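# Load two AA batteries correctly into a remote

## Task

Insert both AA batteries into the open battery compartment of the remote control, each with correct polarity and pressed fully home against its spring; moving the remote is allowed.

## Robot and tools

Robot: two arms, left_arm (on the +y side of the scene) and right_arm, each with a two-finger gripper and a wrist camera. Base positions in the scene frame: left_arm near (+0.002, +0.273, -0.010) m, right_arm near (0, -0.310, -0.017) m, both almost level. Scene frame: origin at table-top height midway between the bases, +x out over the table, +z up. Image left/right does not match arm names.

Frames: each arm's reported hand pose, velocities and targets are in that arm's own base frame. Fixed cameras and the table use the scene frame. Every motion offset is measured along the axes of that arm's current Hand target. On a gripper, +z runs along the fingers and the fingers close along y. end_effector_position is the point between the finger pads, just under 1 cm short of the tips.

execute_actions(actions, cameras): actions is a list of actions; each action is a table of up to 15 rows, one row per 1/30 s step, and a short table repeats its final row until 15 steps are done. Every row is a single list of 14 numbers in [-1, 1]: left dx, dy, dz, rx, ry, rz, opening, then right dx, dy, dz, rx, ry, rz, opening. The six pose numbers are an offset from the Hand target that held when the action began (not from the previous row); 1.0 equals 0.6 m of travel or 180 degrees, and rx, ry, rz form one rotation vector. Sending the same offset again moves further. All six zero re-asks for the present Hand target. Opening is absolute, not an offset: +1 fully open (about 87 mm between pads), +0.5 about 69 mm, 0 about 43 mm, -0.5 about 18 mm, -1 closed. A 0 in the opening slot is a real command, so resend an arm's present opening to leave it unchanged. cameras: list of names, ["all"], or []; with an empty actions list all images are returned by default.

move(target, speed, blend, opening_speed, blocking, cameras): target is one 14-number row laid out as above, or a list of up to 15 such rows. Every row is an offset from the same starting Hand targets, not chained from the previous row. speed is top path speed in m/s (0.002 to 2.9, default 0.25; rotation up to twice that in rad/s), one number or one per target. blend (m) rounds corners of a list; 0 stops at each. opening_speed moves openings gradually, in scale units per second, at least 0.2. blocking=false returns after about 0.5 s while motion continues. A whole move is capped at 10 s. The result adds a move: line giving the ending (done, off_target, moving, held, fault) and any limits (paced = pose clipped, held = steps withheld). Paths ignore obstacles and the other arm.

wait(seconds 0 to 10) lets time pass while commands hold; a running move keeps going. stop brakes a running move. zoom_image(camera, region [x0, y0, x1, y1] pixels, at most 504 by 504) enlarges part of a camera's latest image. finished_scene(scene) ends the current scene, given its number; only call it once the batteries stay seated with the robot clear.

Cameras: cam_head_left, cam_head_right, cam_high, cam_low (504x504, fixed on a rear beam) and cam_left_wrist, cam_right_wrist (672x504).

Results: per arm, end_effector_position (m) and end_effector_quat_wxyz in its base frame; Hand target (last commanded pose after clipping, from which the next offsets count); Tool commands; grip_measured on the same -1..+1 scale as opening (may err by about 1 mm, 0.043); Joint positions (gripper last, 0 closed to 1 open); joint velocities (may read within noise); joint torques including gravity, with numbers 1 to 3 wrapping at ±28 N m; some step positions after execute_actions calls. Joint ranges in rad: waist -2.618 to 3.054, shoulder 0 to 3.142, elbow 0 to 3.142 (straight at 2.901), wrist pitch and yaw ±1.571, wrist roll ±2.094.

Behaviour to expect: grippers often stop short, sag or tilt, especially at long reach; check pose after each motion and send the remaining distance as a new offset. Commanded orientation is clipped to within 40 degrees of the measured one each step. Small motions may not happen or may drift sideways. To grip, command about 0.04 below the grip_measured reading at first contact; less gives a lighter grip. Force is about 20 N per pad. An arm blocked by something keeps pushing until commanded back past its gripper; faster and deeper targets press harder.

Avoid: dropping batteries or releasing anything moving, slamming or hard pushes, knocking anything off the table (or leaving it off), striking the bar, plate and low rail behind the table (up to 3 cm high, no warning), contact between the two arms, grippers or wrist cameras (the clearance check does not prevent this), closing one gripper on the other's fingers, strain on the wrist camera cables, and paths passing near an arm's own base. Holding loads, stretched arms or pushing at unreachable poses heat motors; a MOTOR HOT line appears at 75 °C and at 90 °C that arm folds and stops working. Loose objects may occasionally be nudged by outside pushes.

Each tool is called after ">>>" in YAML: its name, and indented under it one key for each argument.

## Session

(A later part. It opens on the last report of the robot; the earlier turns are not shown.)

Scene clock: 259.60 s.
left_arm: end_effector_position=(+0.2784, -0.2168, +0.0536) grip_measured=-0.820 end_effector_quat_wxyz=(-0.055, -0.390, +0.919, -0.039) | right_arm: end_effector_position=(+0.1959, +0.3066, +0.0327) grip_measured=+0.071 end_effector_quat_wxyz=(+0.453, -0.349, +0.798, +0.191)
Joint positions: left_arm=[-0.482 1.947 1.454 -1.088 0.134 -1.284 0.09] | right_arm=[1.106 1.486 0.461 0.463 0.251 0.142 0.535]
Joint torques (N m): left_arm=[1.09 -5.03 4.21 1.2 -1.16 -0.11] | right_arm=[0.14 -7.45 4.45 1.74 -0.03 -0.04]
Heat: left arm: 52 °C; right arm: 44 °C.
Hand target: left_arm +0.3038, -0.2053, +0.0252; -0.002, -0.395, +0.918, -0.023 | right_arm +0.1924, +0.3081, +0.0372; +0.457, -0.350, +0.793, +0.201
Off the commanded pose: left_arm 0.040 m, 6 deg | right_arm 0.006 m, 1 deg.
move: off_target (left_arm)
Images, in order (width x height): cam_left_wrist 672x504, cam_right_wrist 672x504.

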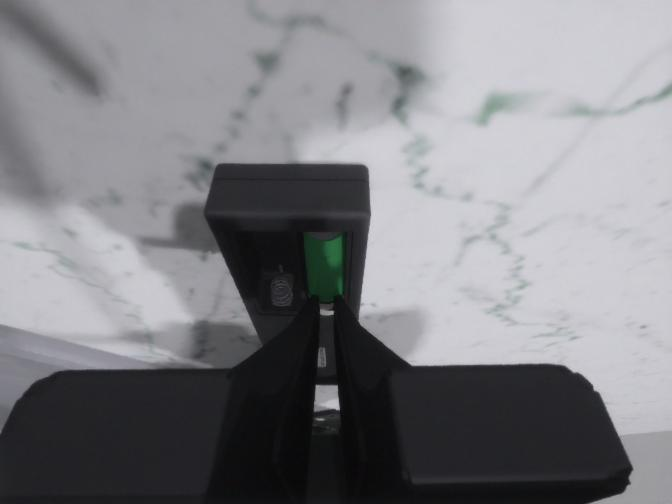

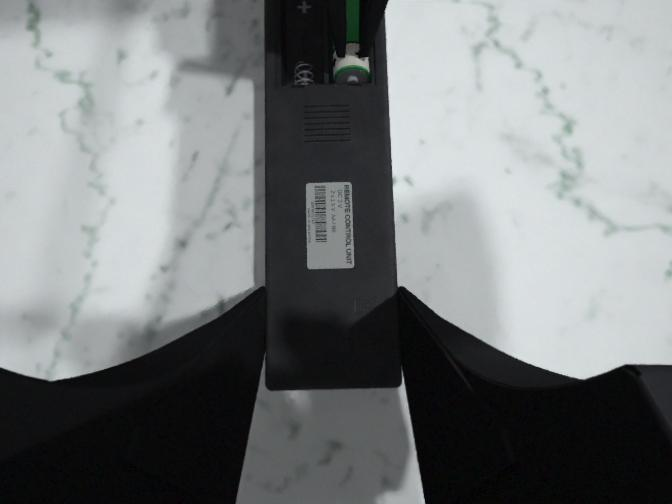

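>>> move:
  target:
    - [0.0435,0.0163,-0.024,0,0,0,-0.82, 0,0,0,0,0,0,0.0]
    - [0.0435,0.0163,-0.12,0,0,0,-0.82, 0,0,0,0,0,0,0.0]
  speed: 0.06
  cameras: ["cam_left_wrist","cam_right_wrist"]

>>> zoom_image:
  camera: "cam_left_wrist"
  region: [200, 60, 420, 300]

>>> zoom_image:
  camera: "cam_right_wrist"
  region: [240, 0, 420, 135]

Scene clock: 263.53 s.
left_arm: end_effector_position=(+0.2704, -0.2140, +0.0784) grip_measured=-0.820 end_effector_quat_wxyz=(-0.026, -0.391, +0.920, -0.009) | right_arm: end_effector_position=(+0.1959, +0.3066, +0.0327) grip_measured=+0.071 end_effector_quat_wxyz=(+0.453, -0.349, +0.798, +0.191)
Joint positions: left_arm=[-0.526 1.903 1.513 -1.197 0.051 -1.329 0.09] | right_arm=[1.106 1.486 0.461 0.463 0.251 0.142 0.535]
Joint torques (N m): left_arm=[0.02 -11.67 9.57 0.05 -0.31 -0.25] | right_arm=[0.16 -7.46 4.44 1.74 -0.03 -0.04]
Heat: left arm: 53 °C; right arm: 45 °C.
Hand target: left_arm +0.2779, -0.2143, +0.0973; -0.002, -0.395, +0.918, -0.024 | right_arm +0.1924, +0.3081, +0.0372; +0.457, -0.350, +0.793, +0.201
Off the commanded pose: left_arm 0.020 m, 3 deg | right_arm 0.006 m, 1 deg.
move: off_target (left_arm)
Images, in order (width x height): cam_left_wrist 672x504, cam_right_wrist 672x504.

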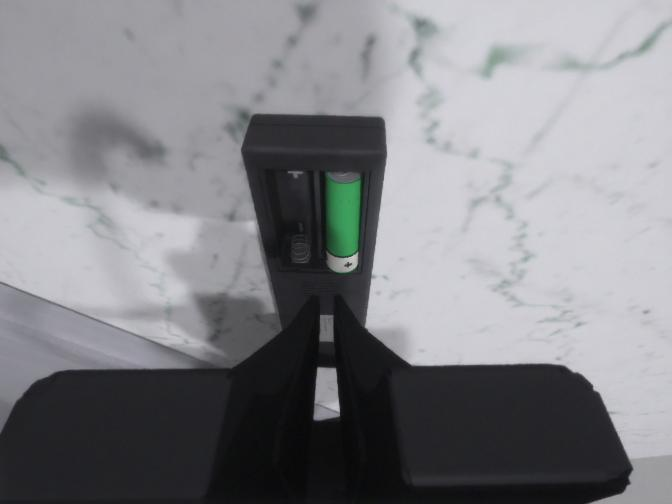

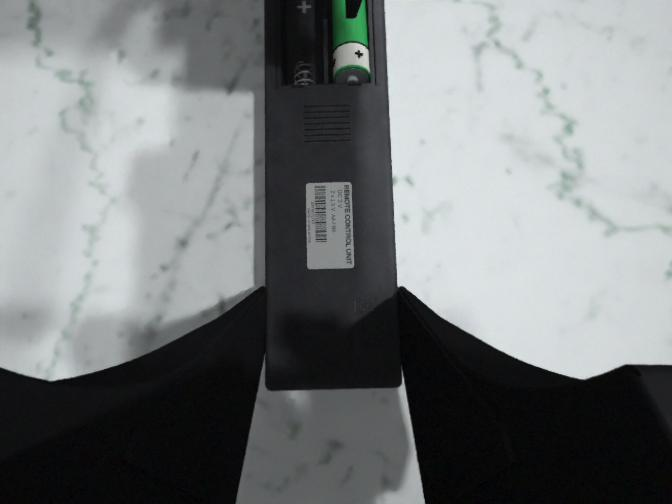

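Scaled by 2.100.

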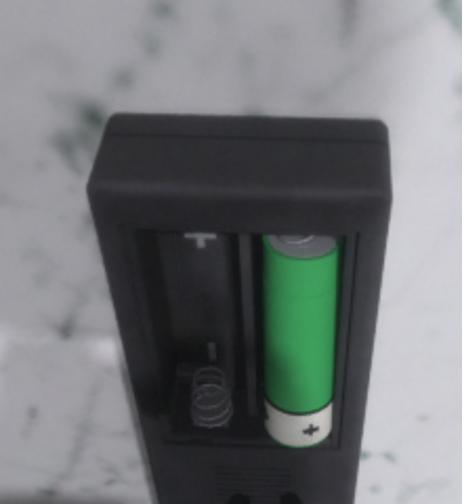

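Scaled by 2.800.

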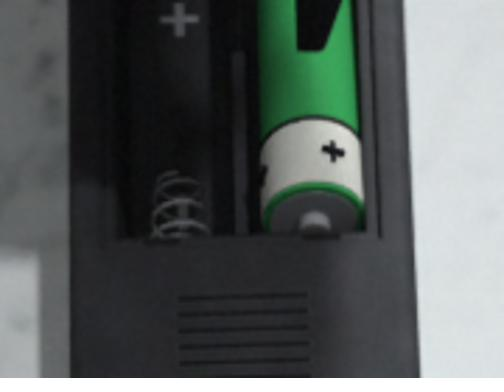

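>>> move:
  target:
    - [-0.0455,-0.0052,0,0,0,0,-0.82, 0,0,0,0,0,0,0.0]
    - [-0.0455,-0.0052,0.0448,0,0,0,-0.82, 0,0,0,0,0,0,0.0]
  speed: 0.08
  cameras: ["cam_left_wrist","cam_right_wrist"]

>>> zoom_image:
  camera: "cam_left_wrist"
  region: [200, 120, 420, 360]

Scene clock: 266.40 s.
left_arm: end_effector_position=(+0.2971, -0.2015, +0.0713) grip_measured=-0.820 end_effector_quat_wxyz=(-0.011, -0.399, +0.916, -0.027) | right_arm: end_effector_position=(+0.1959, +0.3066, +0.0327) grip_measured=+0.071 end_effector_quat_wxyz=(+0.453, -0.349, +0.798, +0.191)
Joint positions: left_arm=[-0.46 1.927 1.519 -1.135 0.051 -1.282 0.09] | right_arm=[1.106 1.486 0.461 0.463 0.251 0.142 0.535]
Joint torques (N m): left_arm=[0.18 -8.94 6.19 0.4 -0.25 0.01] | right_arm=[0.14 -7.46 4.45 1.74 -0.03 -0.05]
Heat: left arm: 53 °C; right arm: 45 °C.
Hand target: left_arm +0.2992, -0.1978, +0.0700; -0.002, -0.395, +0.918, -0.023 | right_arm +0.1924, +0.3081, +0.0372; +0.457, -0.350, +0.793, +0.201
Off the commanded pose: left_arm 0.004 m, 1 deg | right_arm 0.006 m, 1 deg.
move: done
Images, in order (width x height): cam_left_wrist 672x504, cam_right_wrist 672x504.

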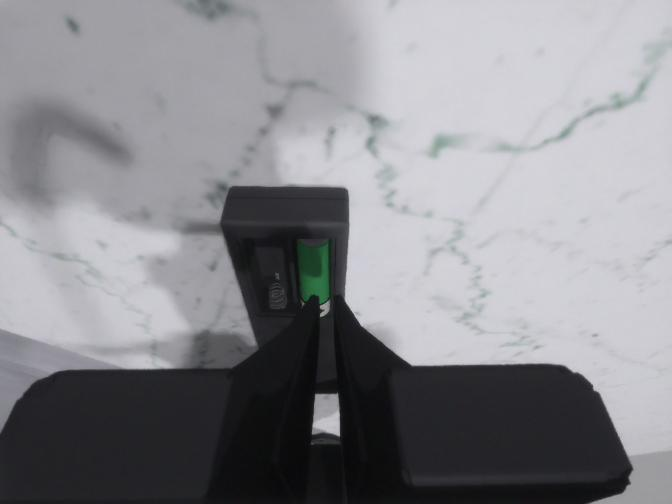

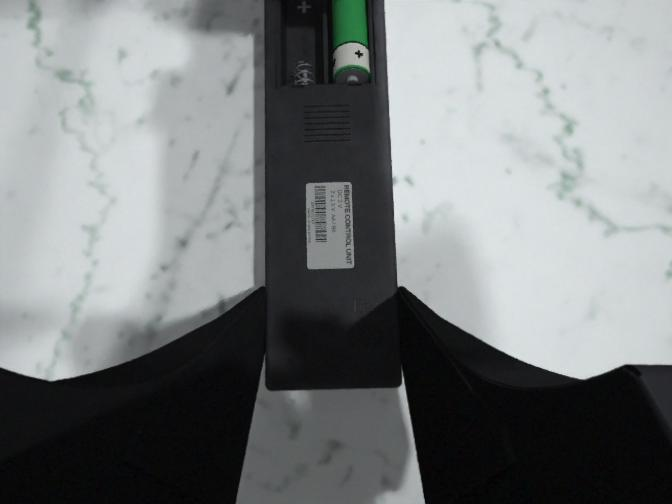

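Scaled by 2.100.

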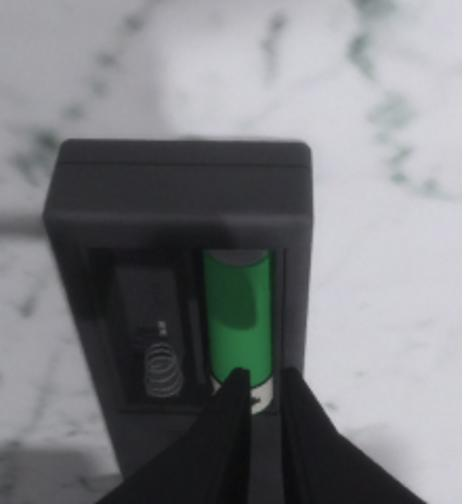

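>>> move:
  target:
    - [0,0.004,-0.03,0,0,0,-0.82, 0,0,0,0,0,0,0.0]
    - [0,0.004,0.018,0,0,0,-0.82, 0,0,0,0,0,0,0.0]
  speed: 0.07
  cameras: ["cam_left_wrist"]

>>> zoom_image:
  camera: "cam_left_wrist"
  region: [200, 160, 420, 400]

Scene clock: 268.73 s.
left_arm: end_effector_position=(+0.2958, -0.2008, +0.0610) grip_measured=-0.820 end_effector_quat_wxyz=(-0.010, -0.398, +0.917, -0.028) | right_arm: end_effector_position=(+0.1959, +0.3066, +0.0327) grip_measured=+0.071 end_effector_quat_wxyz=(+0.453, -0.349, +0.798, +0.191)
Joint positions: left_arm=[-0.46 1.927 1.477 -1.091 0.051 -1.28 0.09] | right_arm=[1.106 1.486 0.461 0.463 0.251 0.142 0.535]
Joint torques (N m): left_arm=[0.34 -8.81 5.97 0.38 -0.25 -0.02] | right_arm=[0.14 -7.46 4.44 1.74 -0.03 -0.05]
Heat: left arm: 53 °C; right arm: 45 °C.
Hand target: left_arm +0.2977, -0.1967, +0.0591; -0.002, -0.396, +0.918, -0.024 | right_arm +0.1924, +0.3081, +0.0372; +0.457, -0.350, +0.793, +0.201
Off the commanded pose: left_arm 0.005 m, 1 deg | right_arm 0.006 m, 1 deg.
move: done
Images, in order (width x height): cam_left_wrist 672x504.

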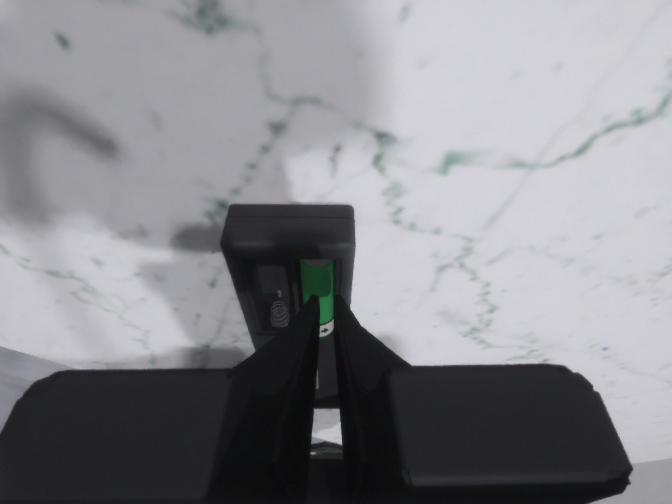

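Scaled by 2.100.

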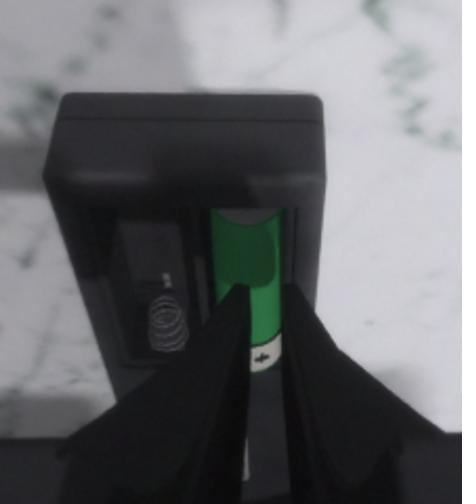

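>>> move:
  target: [0,0.0025,0.009,0,0,0,-0.82, 0,0,0,0,0,0,0.0]
  speed: 0.05
  cameras: ["cam_left_wrist"]

>>> zoom_image:
  camera: "cam_left_wrist"
  region: [200, 160, 420, 400]

Scene clock: 270.07 s.
left_arm: end_effector_position=(+0.2948, -0.2003, +0.0557) grip_measured=-0.820 end_effector_quat_wxyz=(-0.010, -0.398, +0.917, -0.028) | right_arm: end_effector_position=(+0.1959, +0.3066, +0.0327) grip_measured=+0.071 end_effector_quat_wxyz=(+0.453, -0.349, +0.798, +0.191)
Joint positions: left_arm=[-0.46 1.927 1.456 -1.07 0.051 -1.28 0.09] | right_arm=[1.106 1.486 0.461 0.463 0.251 0.142 0.535]
Joint torques (N m): left_arm=[0.47 -8.79 5.93 0.41 -0.27 0.01] | right_arm=[0.14 -7.45 4.45 1.74 -0.03 -0.05]
Heat: left arm: 53 °C; right arm: 45 °C.
Hand target: left_arm +0.2967, -0.1959, +0.0536; -0.002, -0.396, +0.918, -0.024 | right_arm +0.1924, +0.3081, +0.0372; +0.457, -0.350, +0.793, +0.201
Off the commanded pose: left_arm 0.005 m, 1 deg | right_arm 0.006 m, 1 deg.
move: done
Images, in order (width x height): cam_left_wrist 672x504.

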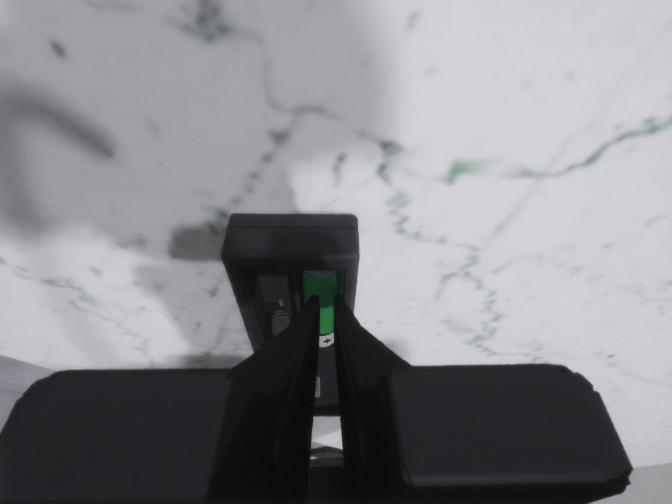

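Scaled by 2.100.

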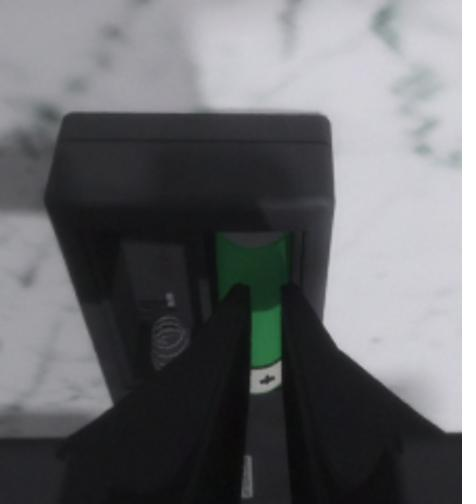

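>>> move:
  target: [0,0.002,0.006,0,0,0,-0.82, 0,0,0,0,0,0,0.0]
  speed: 0.05
  cameras: []

>>> move:
  target: [0,0,0.007,0,0,0,-0.82, 0,0,0,0,0,0,0.0]
  speed: 0.05
  cameras: []

>>> move:
  target: [0,0,0.009,0,0,0,-0.82, 0,0,0,0,0,0,0.0]
  speed: 0.05
  cameras: ["cam_left_wrist","cam_right_wrist"]

>>> zoom_image:
  camera: "cam_left_wrist"
  region: [200, 160, 420, 400]

>>> zoom_image:
  camera: "cam_right_wrist"
  region: [240, 0, 420, 135]

Scene clock: 271.20 s.
left_arm: end_effector_position=(+0.2953, -0.2005, +0.0544) grip_measured=-0.820 end_effector_quat_wxyz=(-0.009, -0.398, +0.917, -0.029) | right_arm: end_effector_position=(+0.1959, +0.3066, +0.0327) grip_measured=+0.071 end_effector_quat_wxyz=(+0.453, -0.349, +0.798, +0.191)
Joint positions: left_arm=[-0.46 1.927 1.451 -1.061 0.051 -1.28 0.09] | right_arm=[1.106 1.486 0.461 0.463 0.251 0.142 0.535]
Joint torques (N m): left_arm=[0.4 -8.84 5.09 0.49 -0.25 0.02] | right_arm=[0.14 -7.46 4.44 1.74 -0.03 -0.05]
Heat: left arm: 53 °C; right arm: 45 °C.
Hand target: left_arm +0.2959, -0.1952, +0.0500; -0.002, -0.395, +0.918, -0.024 | right_arm +0.1924, +0.3081, +0.0372; +0.457, -0.350, +0.793, +0.201
Off the commanded pose: left_arm 0.007 m, 1 deg | right_arm 0.006 m, 1 deg.
move: done
No camera images: "cameras" was empty.

Scene clock: 271.90 s.
left_arm: end_effector_position=(+0.2952, -0.2005, +0.0537) grip_measured=-0.820 end_effector_quat_wxyz=(-0.008, -0.398, +0.917, -0.029) | right_arm: end_effector_position=(+0.1959, +0.3066, +0.0327) grip_measured=+0.071 end_effector_quat_wxyz=(+0.453, -0.349, +0.798, +0.191)
Joint positions: left_arm=[-0.46 1.927 1.448 -1.058 0.051 -1.278 0.09] | right_arm=[1.106 1.486 0.461 0.463 0.251 0.142 0.535]
Joint torques (N m): left_arm=[0.38 -8.39 4.31 0.55 -0.27 -0.01] | right_arm=[0.16 -7.46 4.44 1.74 -0.04 -0.05]
Heat: left arm: 52 °C; right arm: 45 °C.
Hand target: left_arm +0.2959, -0.1954, +0.0458; -0.002, -0.396, +0.918, -0.023 | right_arm +0.1924, +0.3081, +0.0372; +0.457, -0.350, +0.793, +0.201
Off the commanded pose: left_arm 0.009 m, 1 deg | right_arm 0.006 m, 1 deg.
move: done
No camera images: "cameras" was empty.

Scene clock: 272.60 s.
left_arm: end_effector_position=(+0.2945, -0.2015, +0.0531) grip_measured=-0.820 end_effector_quat_wxyz=(-0.012, -0.397, +0.917, -0.033) | right_arm: end_effector_position=(+0.1959, +0.3066, +0.0327) grip_measured=+0.071 end_effector_quat_wxyz=(+0.453, -0.349, +0.798, +0.191)
Joint positions: left_arm=[-0.458 1.927 1.443 -1.052 0.062 -1.277 0.09] | right_arm=[1.106 1.486 0.461 0.463 0.251 0.142 0.535]
Joint torques (N m): left_arm=[0.2 -7.8 3.36 0.7 -0.38 -0.02] | right_arm=[0.16 -7.46 4.44 1.74 -0.03 -0.05]
Heat: left arm: 52 °C; right arm: 45 °C.
Hand target: left_arm +0.2960, -0.1956, +0.0404; -0.002, -0.395, +0.918, -0.023 | right_arm +0.1924, +0.3081, +0.0372; +0.457, -0.350, +0.793, +0.201
Off the commanded pose: left_arm 0.014 m, 2 deg | right_arm 0.006 m, 1 deg.
move: off_target (left_arm)
Images, in order (width x height): cam_left_wrist 672x504, cam_right_wrist 672x504.

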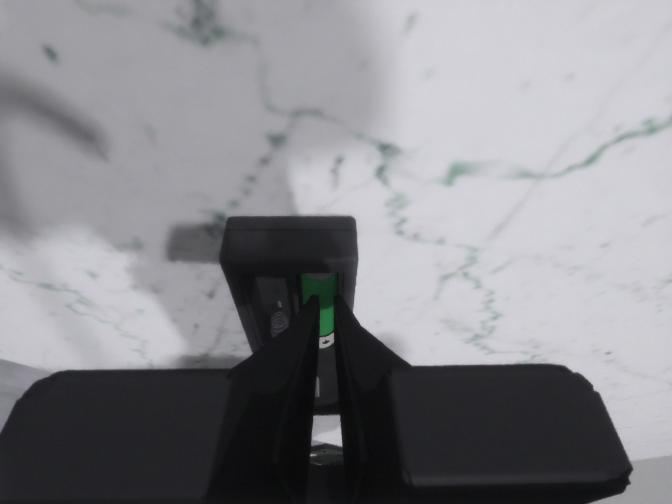

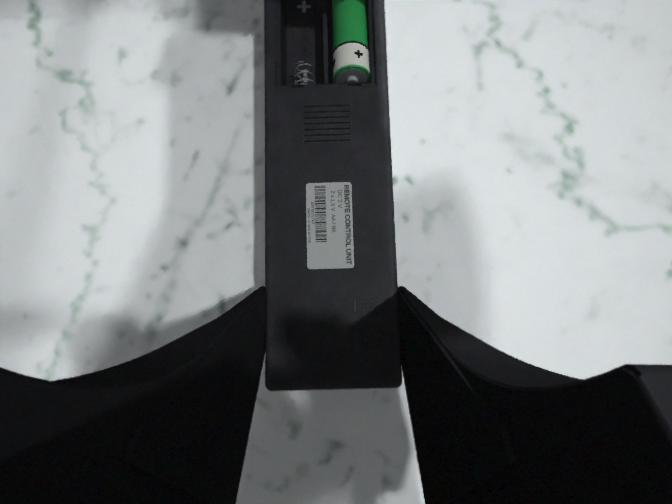

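Scaled by 2.100.

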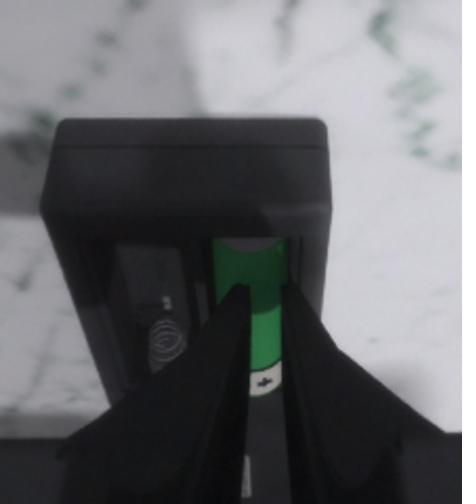

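Scaled by 2.800.

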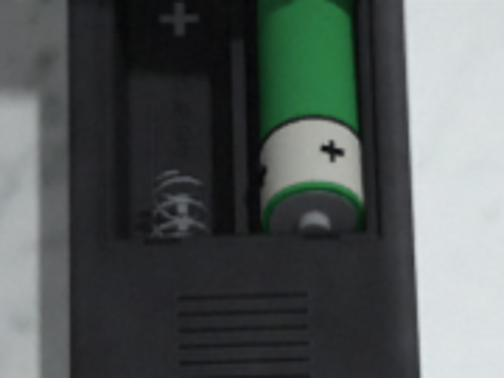

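>>> zoom_image:
  camera: "cam_right_wrist"
  region: [270, 20, 390, 110]

>>> zoom_image:
  camera: "cam_left_wrist"
  region: [210, 210, 370, 350]

Scaled by 4.200.

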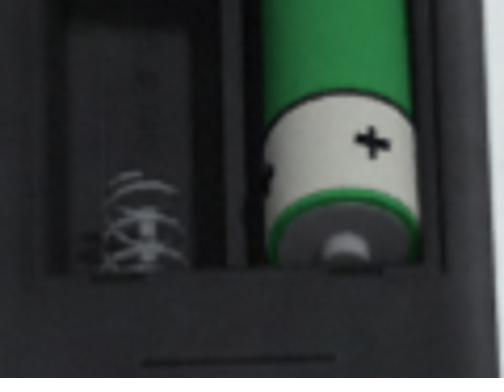

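Scaled by 3.150.

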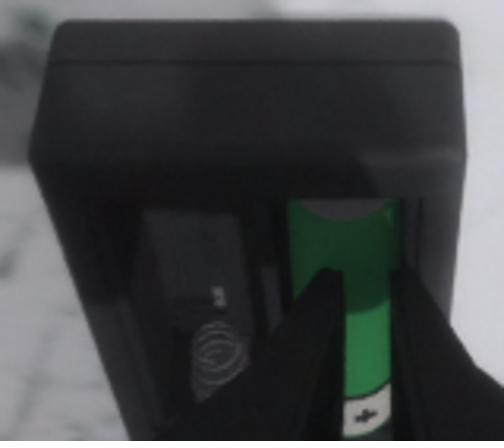

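>>> move:
  target:
    - [0,0,-0.03,0,0,0,-0.82, 0,0,0,0,0,0,0.0]
    - [0.0728,0.0062,-0.1063,0,0,0,-0.82, 0,0,0,0,0,0,0.0]
    - [0.0728,0.0062,-0.1063,0,0.2,0,-0.82, 0,0,0,0,0,0,0.0]
  speed: [0.06,0.15,0.2]
  blend: [0.005,0.02,0]
  cameras: ["cam_left_wrist","cam_right_wrist"]

Scene clock: 282.67 s.
left_arm: end_effector_position=(+0.2574, -0.2212, +0.0976) grip_measured=-0.820 end_effector_quat_wxyz=(-0.287, -0.373, +0.872, -0.134) | right_arm: end_effector_position=(+0.1958, +0.3066, +0.0326) grip_measured=+0.071 end_effector_quat_wxyz=(+0.453, -0.349, +0.798, +0.191)
Joint positions: left_arm=[-0.326 2.072 1.587 -1.373 0.585 -1.046 0.09] | right_arm=[1.106 1.486 0.461 0.462 0.251 0.142 0.535]
Joint torques (N m): left_arm=[0.64 -8.99 8.8 -0.32 0.37 0] | right_arm=[0.14 -7.46 4.45 1.74 -0.03 -0.05]
Heat: left arm: 52 °C; right arm: 45 °C.
Hand target: left_arm +0.2623, -0.2219, +0.1049; -0.286, -0.369, +0.873, -0.144 | right_arm +0.1924, +0.3081, +0.0372; +0.457, -0.350, +0.793, +0.201
Off the commanded pose: left_arm 0.009 m, 1 deg | right_arm 0.006 m, 1 deg.
move: done
Images, in order (width x height): cam_left_wrist 672x504, cam_right_wrist 672x504.

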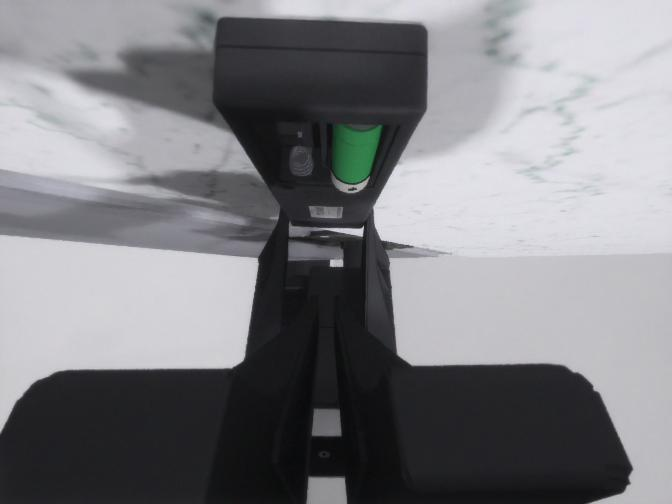

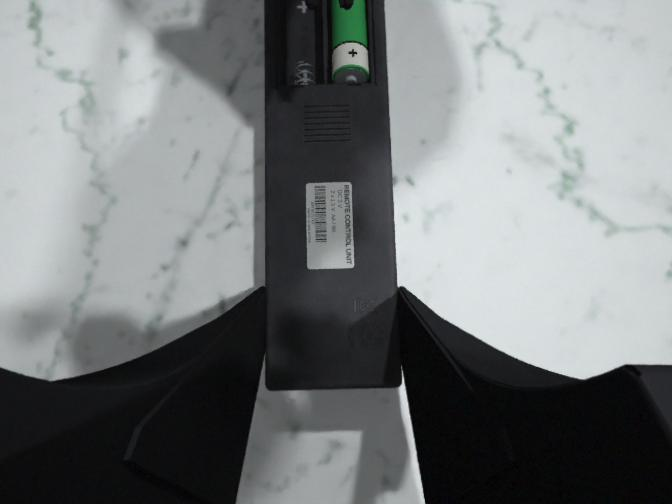

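>>> zoom_image:
  camera: "cam_left_wrist"
  region: [200, 10, 440, 230]

>>> zoom_image:
  camera: "cam_right_wrist"
  region: [280, 20, 380, 100]

Scaled by 2.100.

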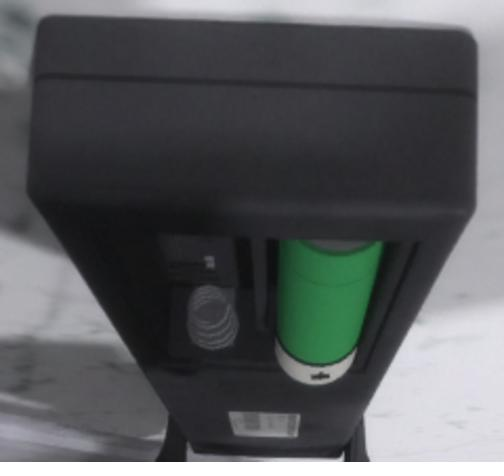

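Scaled by 5.040.

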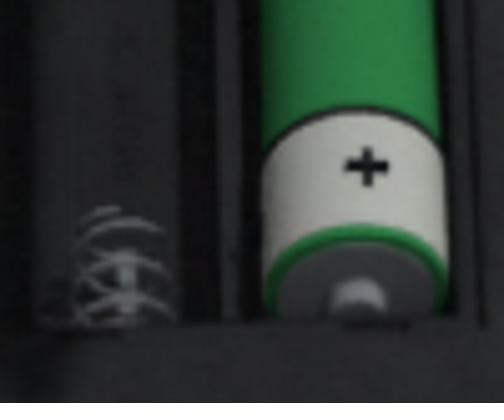

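>>> move:
  target: [0,0,0,0,-0.2,0,-1, 0,0,0,0,0,0,0.0]
  speed: 0.25
  cameras: []

Scene clock: 286.13 s.
left_arm: end_effector_position=(+0.2601, -0.2242, +0.0956) grip_measured=-1.000 end_effector_quat_wxyz=(-0.021, -0.390, +0.921, -0.014) | right_arm: end_effector_position=(+0.1958, +0.3066, +0.0326) grip_measured=+0.071 end_effector_quat_wxyz=(+0.453, -0.349, +0.798, +0.191)
Joint positions: left_arm=[-0.567 1.867 1.535 -1.239 0.05 -1.367 0] | right_arm=[1.106 1.486 0.461 0.462 0.251 0.142 0.535]
Joint torques (N m): left_arm=[-0.02 -11.45 5.83 0.28 -0.28 -0.28] | right_arm=[0.14 -7.46 4.45 1.74 -0.03 -0.04]
Heat: left arm: 52 °C; right arm: 45 °C.
Hand target: left_arm +0.2623, -0.2219, +0.1048; -0.002, -0.395, +0.918, -0.023 | right_arm +0.1924, +0.3081, +0.0372; +0.457, -0.350, +0.793, +0.201
Off the commanded pose: left_arm 0.010 m, 3 deg | right_arm 0.006 m, 1 deg.
move: off_target (left_arm)
No camera images: "cameras" was empty.

>>> move:
  target: [0.0258,0.004,0.0585,0,0,0,-1, 0,0,0,0,0,0,0.0]
  speed: 0.12
  cameras: []

>>> move:
  target: [0,0,0.0135,0,0,0,-1, 0,0,0,0,0,0,0.0]
  speed: 0.04
  cameras: ["cam_left_wrist"]

Scene clock: 287.70 s.
left_arm: end_effector_position=(+0.2477, -0.2347, +0.0627) grip_measured=-1.000 end_effector_quat_wxyz=(-0.018, -0.390, +0.921, -0.016) | right_arm: end_effector_position=(+0.1958, +0.3066, +0.0326) grip_measured=+0.071 end_effector_quat_wxyz=(+0.453, -0.349, +0.798, +0.191)
Joint positions: left_arm=[-0.613 1.865 1.4 -1.099 0.048 -1.414 0] | right_arm=[1.106 1.486 0.461 0.462 0.251 0.142 0.535]
Joint torques (N m): left_arm=[-0.16 -10.78 5.94 0.35 -0.28 -0.24] | right_arm=[0.14 -7.45 4.44 1.75 -0.03 -0.05]
Heat: left arm: 53 °C; right arm: 45 °C.
Hand target: left_arm +0.2504, -0.2331, +0.0700; -0.002, -0.395, +0.918, -0.023 | right_arm +0.1924, +0.3081, +0.0372; +0.457, -0.350, +0.793, +0.201
Off the commanded pose: left_arm 0.008 m, 2 deg | right_arm 0.006 m, 1 deg.
move: done
No camera images: "cameras" was empty.

Scene clock: 288.63 s.
left_arm: end_effector_position=(+0.2483, -0.2351, +0.0571) grip_measured=-1.000 end_effector_quat_wxyz=(-0.016, -0.390, +0.920, -0.019) | right_arm: end_effector_position=(+0.1958, +0.3066, +0.0326) grip_measured=+0.071 end_effector_quat_wxyz=(+0.453, -0.349, +0.798, +0.191)
Joint positions: left_arm=[-0.613 1.865 1.378 -1.069 0.048 -1.415 0] | right_arm=[1.106 1.486 0.461 0.462 0.251 0.142 0.535]
Joint torques (N m): left_arm=[0.01 -10.09 5.82 0.33 -0.31 -0.26] | right_arm=[0.14 -7.46 4.44 1.75 -0.03 -0.05]
Heat: left arm: 53 °C; right arm: 45 °C.
Hand target: left_arm +0.2505, -0.2335, +0.0619; -0.002, -0.395, +0.918, -0.023 | right_arm +0.1924, +0.3081, +0.0372; +0.457, -0.350, +0.793, +0.201
Off the commanded pose: left_arm 0.006 m, 2 deg | right_arm 0.006 m, 1 deg.
move: done
Images, in order (width x height): cam_left_wrist 672x504.

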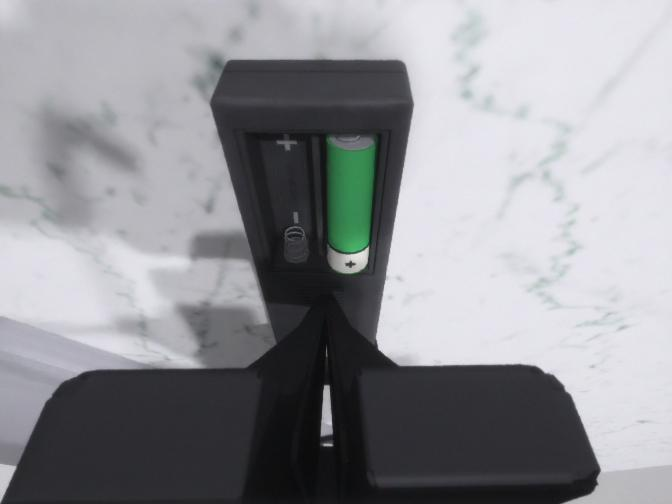

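>>> zoom_image:
  camera: "cam_left_wrist"
  region: [210, 60, 420, 320]

>>> move:
  target: [0,0,0.005,0,0,0,-1, 0,0,0,0,0,0,0.0]
  speed: 0.04
  cameras: []

>>> move:
  target: [0,0,0.004,0,0,0,-1, 0,0,0,0,0,0,0.0]
  speed: 0.04
  cameras: []

>>> move:
  target: [0,0,0.004,0,0,0,-1, 0,0,0,0,0,0,0.0]
  speed: 0.04
  cameras: ["cam_left_wrist"]

Scaled by 1.938.

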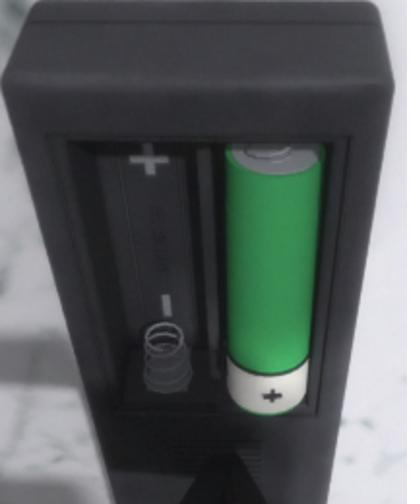

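Scene clock: 289.97 s.
left_arm: end_effector_position=(+0.2485, -0.2352, +0.0555) grip_measured=-1.000 end_effector_quat_wxyz=(-0.016, -0.390, +0.920, -0.020) | right_arm: end_effector_position=(+0.1958, +0.3066, +0.0326) grip_measured=+0.071 end_effector_quat_wxyz=(+0.453, -0.349, +0.798, +0.191)
Joint positions: left_arm=[-0.613 1.865 1.371 -1.06 0.048 -1.416 0] | right_arm=[1.106 1.486 0.461 0.462 0.251 0.142 0.535]
Joint torques (N m): left_arm=[-0.02 -9.81 5.59 0.39 -0.27 -0.24] | right_arm=[0.14 -7.45 4.45 1.74 -0.03 -0.04]
Heat: left arm: 53 °C; right arm: 45 °C.
Hand target: left_arm +0.2506, -0.2337, +0.0589; -0.002, -0.395, +0.918, -0.023 | right_arm +0.1924, +0.3080, +0.0372; +0.457, -0.350, +0.793, +0.201
Off the commanded pose: left_arm 0.004 m, 2 deg | right_arm 0.006 m, 1 deg.
move: done
No camera images: "cameras" was empty.

Scene clock: 290.67 s.
left_arm: end_effector_position=(+0.2487, -0.2354, +0.0553) grip_measured=-1.000 end_effector_quat_wxyz=(-0.015, -0.390, +0.920, -0.021) | right_arm: end_effector_position=(+0.1958, +0.3066, +0.0326) grip_measured=+0.071 end_effector_quat_wxyz=(+0.453, -0.349, +0.798, +0.191)
Joint positions: left_arm=[-0.613 1.865 1.37 -1.057 0.048 -1.416 0] | right_arm=[1.106 1.486 0.461 0.462 0.251 0.142 0.535]
Joint torques (N m): left_arm=[-0.17 -9.62 5.15 0.45 -0.31 -0.24] | right_arm=[0.14 -7.46 4.44 1.74 -0.03 -0.05]
Heat: left arm: 53 °C; right arm: 45 °C.
Hand target: left_arm +0.2507, -0.2338, +0.0566; -0.002, -0.395, +0.918, -0.023 | right_arm +0.1924, +0.3080, +0.0372; +0.457, -0.350, +0.793, +0.201
Off the commanded pose: left_arm 0.003 m, 2 deg | right_arm 0.006 m, 1 deg.
move: done
No camera images: "cameras" was empty.

Scene clock: 291.37 s.
left_arm: end_effector_position=(+0.2487, -0.2354, +0.0549) grip_measured=-1.000 end_effector_quat_wxyz=(-0.015, -0.390, +0.920, -0.021) | right_arm: end_effector_position=(+0.1958, +0.3066, +0.0326) grip_measured=+0.071 end_effector_quat_wxyz=(+0.453, -0.349, +0.798, +0.191)
Joint positions: left_arm=[-0.613 1.865 1.369 -1.056 0.048 -1.416 0] | right_arm=[1.106 1.486 0.461 0.462 0.251 0.142 0.535]
Joint torques (N m): left_arm=[-0.25 -9.33 4.6 0.48 -0.25 -0.28] | right_arm=[0.14 -7.46 4.45 1.74 -0.03 -0.05]
Heat: left arm: 53 °C; right arm: 45 °C.
Hand target: left_arm +0.2506, -0.2339, +0.0541; -0.002, -0.395, +0.918, -0.023 | right_arm +0.1924, +0.3080, +0.0372; +0.457, -0.350, +0.793, +0.201
Off the commanded pose: left_arm 0.003 m, 2 deg | right_arm 0.006 m, 1 deg.
move: done
Images, in order (width x height): cam_left_wrist 672x504.

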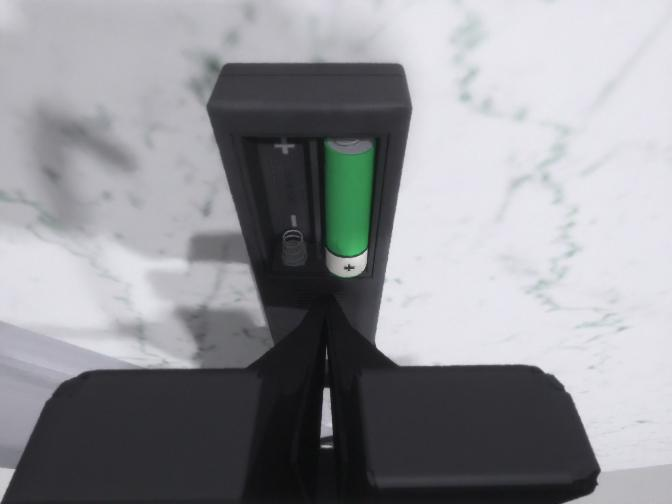

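>>> move:
  target:
    - [0,0,-0.035,0,0,0,-1, 0,0,0,0,0,0,0.0]
    - [-0.038,-0.017,-0.030,0,0,0,-1, 0,0,0,0,0,0,0.0]
    - [-0.038,-0.017,-0.012,0,0,0,-1, 0,0,0,0,0,0,0.0]
  speed: 0.08
  cameras: ["cam_left_wrist","cam_right_wrist"]

>>> zoom_image:
  camera: "cam_left_wrist"
  region: [210, 120, 420, 360]

>>> zoom_image:
  camera: "cam_right_wrist"
  region: [280, 20, 380, 100]

Scene clock: 294.73 s.
left_arm: end_effector_position=(+0.2701, -0.2270, +0.0625) grip_measured=-1.000 end_effector_quat_wxyz=(-0.011, -0.399, +0.917, -0.026) | right_arm: end_effector_position=(+0.1958, +0.3066, +0.0326) grip_measured=+0.071 end_effector_quat_wxyz=(+0.453, -0.349, +0.798, +0.191)
Joint positions: left_arm=[-0.559 1.893 1.437 -1.085 0.047 -1.381 0] | right_arm=[1.106 1.486 0.461 0.462 0.251 0.142 0.535]
Joint torques (N m): left_arm=[0.08 -8.24 6.63 0.36 -0.23 0.01] | right_arm=[0.14 -7.45 4.44 1.74 -0.03 -0.05]
Heat: left arm: 53 °C; right arm: 45 °C.
Hand target: left_arm +0.2735, -0.2240, +0.0612; -0.002, -0.395, +0.918, -0.023 | right_arm +0.1924, +0.3080, +0.0372; +0.457, -0.350, +0.793, +0.201
Off the commanded pose: left_arm 0.005 m, 1 deg | right_arm 0.006 m, 1 deg.
move: done
Images, in order (width x height): cam_left_wrist 672x504, cam_right_wrist 672x504.

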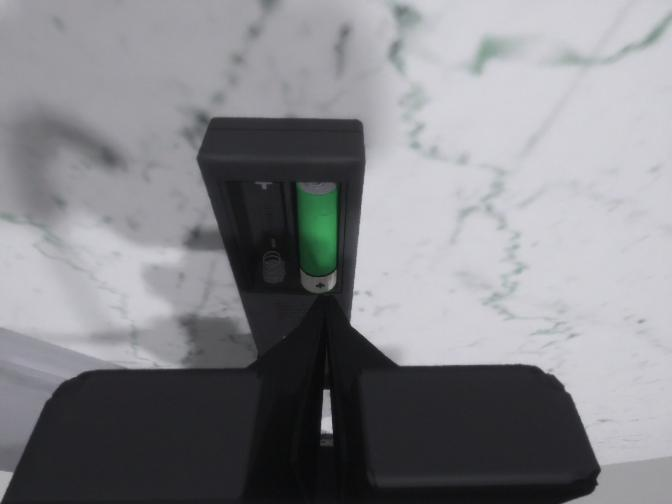

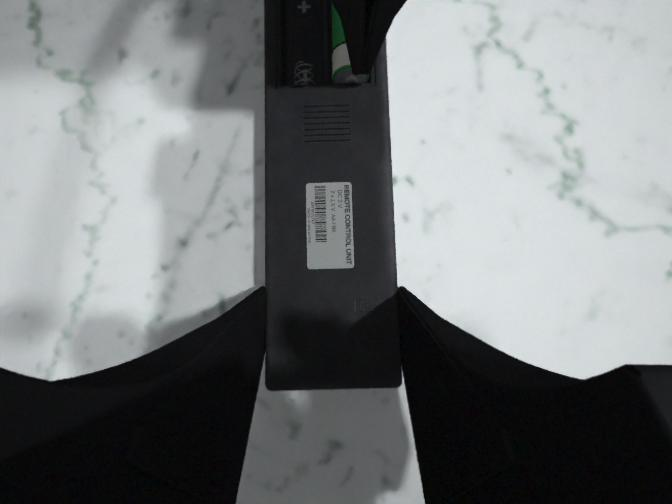

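Scaled by 2.100.

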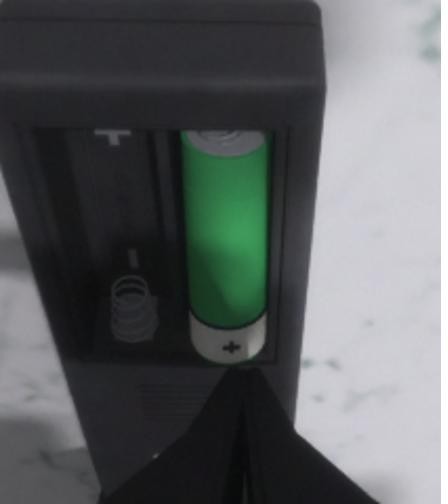

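Scaled by 5.040.

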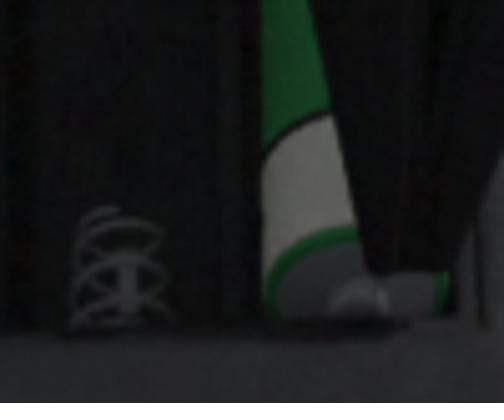

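>>> move:
  target:
    - [-0.007,0.0035,-0.025,0,0,0,-1, 0,0,0,0,0,0,0.0]
    - [-0.007,0.0035,0.0035,0,0,0,-1, 0,0,0,0,0,0,0.0]
  speed: 0.06
  cameras: ["cam_left_wrist","cam_right_wrist"]

>>> zoom_image:
  camera: "cam_left_wrist"
  region: [210, 120, 420, 360]

>>> zoom_image:
  camera: "cam_right_wrist"
  region: [280, 20, 380, 100]

Scene clock: 296.83 s.
left_arm: end_effector_position=(+0.2739, -0.2251, +0.0625) grip_measured=-1.000 end_effector_quat_wxyz=(-0.008, -0.397, +0.917, -0.030) | right_arm: end_effector_position=(+0.1958, +0.3066, +0.0326) grip_measured=+0.071 end_effector_quat_wxyz=(+0.453, -0.349, +0.798, +0.191)
Joint positions: left_arm=[-0.549 1.893 1.437 -1.076 0.047 -1.368 0] | right_arm=[1.106 1.486 0.461 0.462 0.251 0.142 0.535]
Joint torques (N m): left_arm=[0.57 -8.43 5.49 0.41 -0.25 -0.02] | right_arm=[0.14 -7.45 4.45 1.75 -0.03 -0.04]
Heat: left arm: 53 °C; right arm: 45 °C.
Hand target: left_arm +0.2749, -0.2196, +0.0590; -0.002, -0.395, +0.918, -0.023 | right_arm +0.1924, +0.3080, +0.0372; +0.457, -0.350, +0.793, +0.201
Off the commanded pose: left_arm 0.007 m, 1 deg | right_arm 0.006 m, 1 deg.
move: done
Images, in order (width x height): cam_left_wrist 672x504, cam_right_wrist 672x504.

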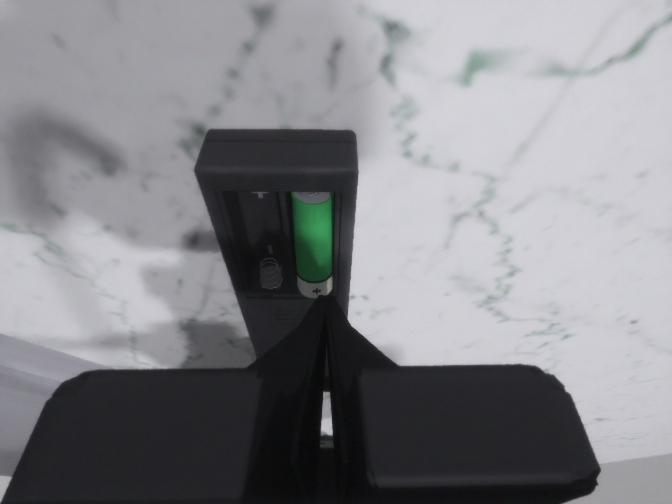

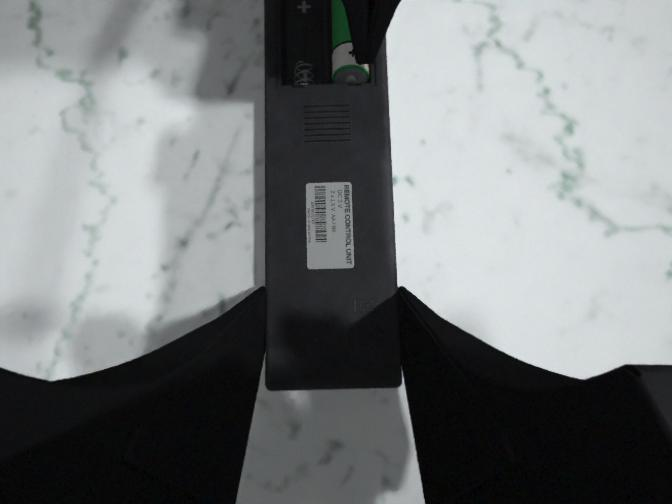

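Scaled by 2.100.

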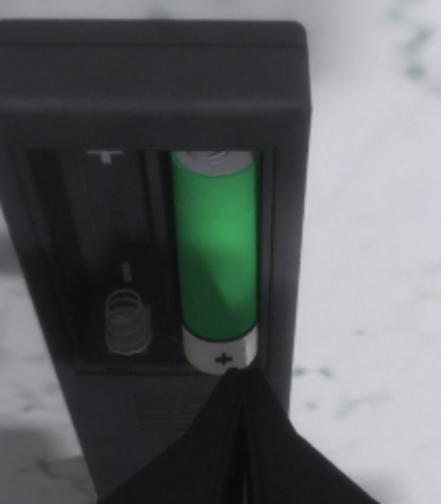

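Scaled by 5.040.

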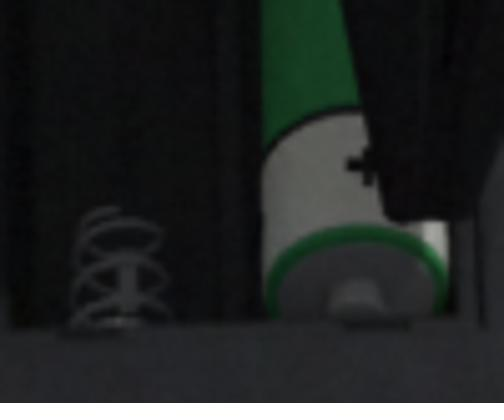

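>>> move:
  target:
    - [0,0.007,-0.05,0,0,0,-1, 0,0,0,0,0,0,0.0]
    - [0,0.007,0.002,0,0,0,-1, 0,0,0,0,0,0,0.0]
  speed: 0.08
  cameras: ["cam_left_wrist","cam_right_wrist"]

>>> zoom_image:
  camera: "cam_left_wrist"
  region: [210, 120, 420, 360]

>>> zoom_image:
  camera: "cam_right_wrist"
  region: [280, 20, 380, 100]

Scene clock: 298.97 s.
left_arm: end_effector_position=(+0.2651, -0.2185, +0.0569) grip_measured=-1.000 end_effector_quat_wxyz=(-0.018, -0.397, +0.918, -0.016) | right_arm: end_effector_position=(+0.1958, +0.3066, +0.0326) grip_measured=+0.071 end_effector_quat_wxyz=(+0.453, -0.349, +0.798, +0.191)
Joint positions: left_arm=[-0.546 1.888 1.408 -1.086 0.047 -1.363 0] | right_arm=[1.106 1.486 0.461 0.462 0.251 0.142 0.535]
Joint torques (N m): left_arm=[0.47 -9.16 5.97 0.5 -0.27 -0.01] | right_arm=[0.14 -7.46 4.44 1.74 -0.03 -0.05]
Heat: left arm: 53 °C; right arm: 45 °C.
Hand target: left_arm +0.2719, -0.2167, +0.0576; -0.002, -0.395, +0.918, -0.023 | right_arm +0.1924, +0.3080, +0.0372; +0.457, -0.350, +0.793, +0.201
Off the commanded pose: left_arm 0.007 m, 2 deg | right_arm 0.006 m, 1 deg.
move: done
Images, in order (width x height): cam_left_wrist 672x504, cam_right_wrist 672x504.

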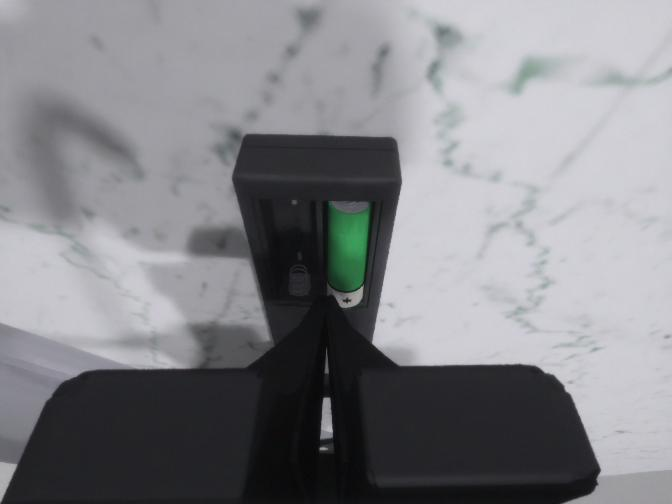

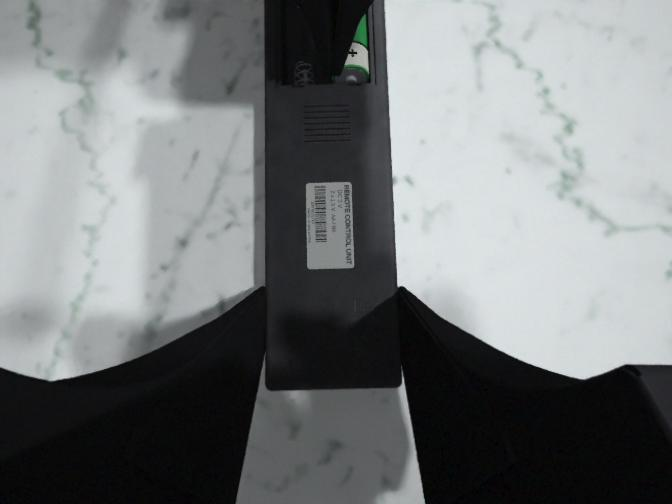

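Scaled by 2.100.

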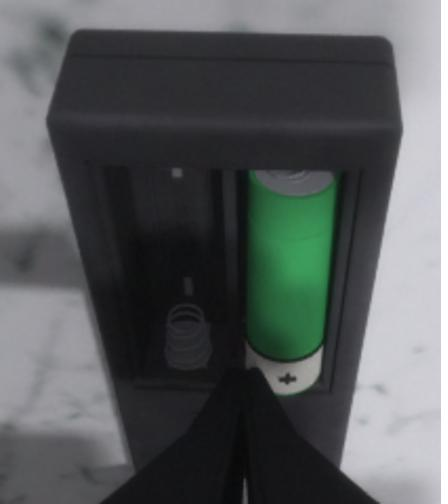

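Scaled by 5.040.

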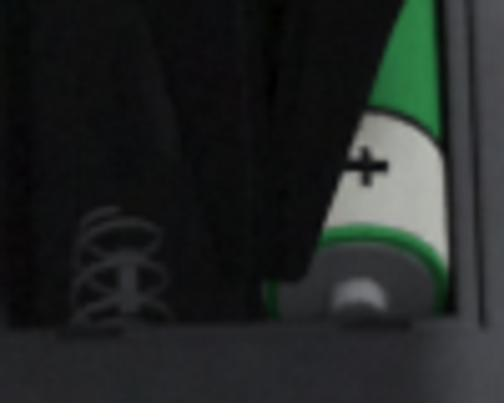

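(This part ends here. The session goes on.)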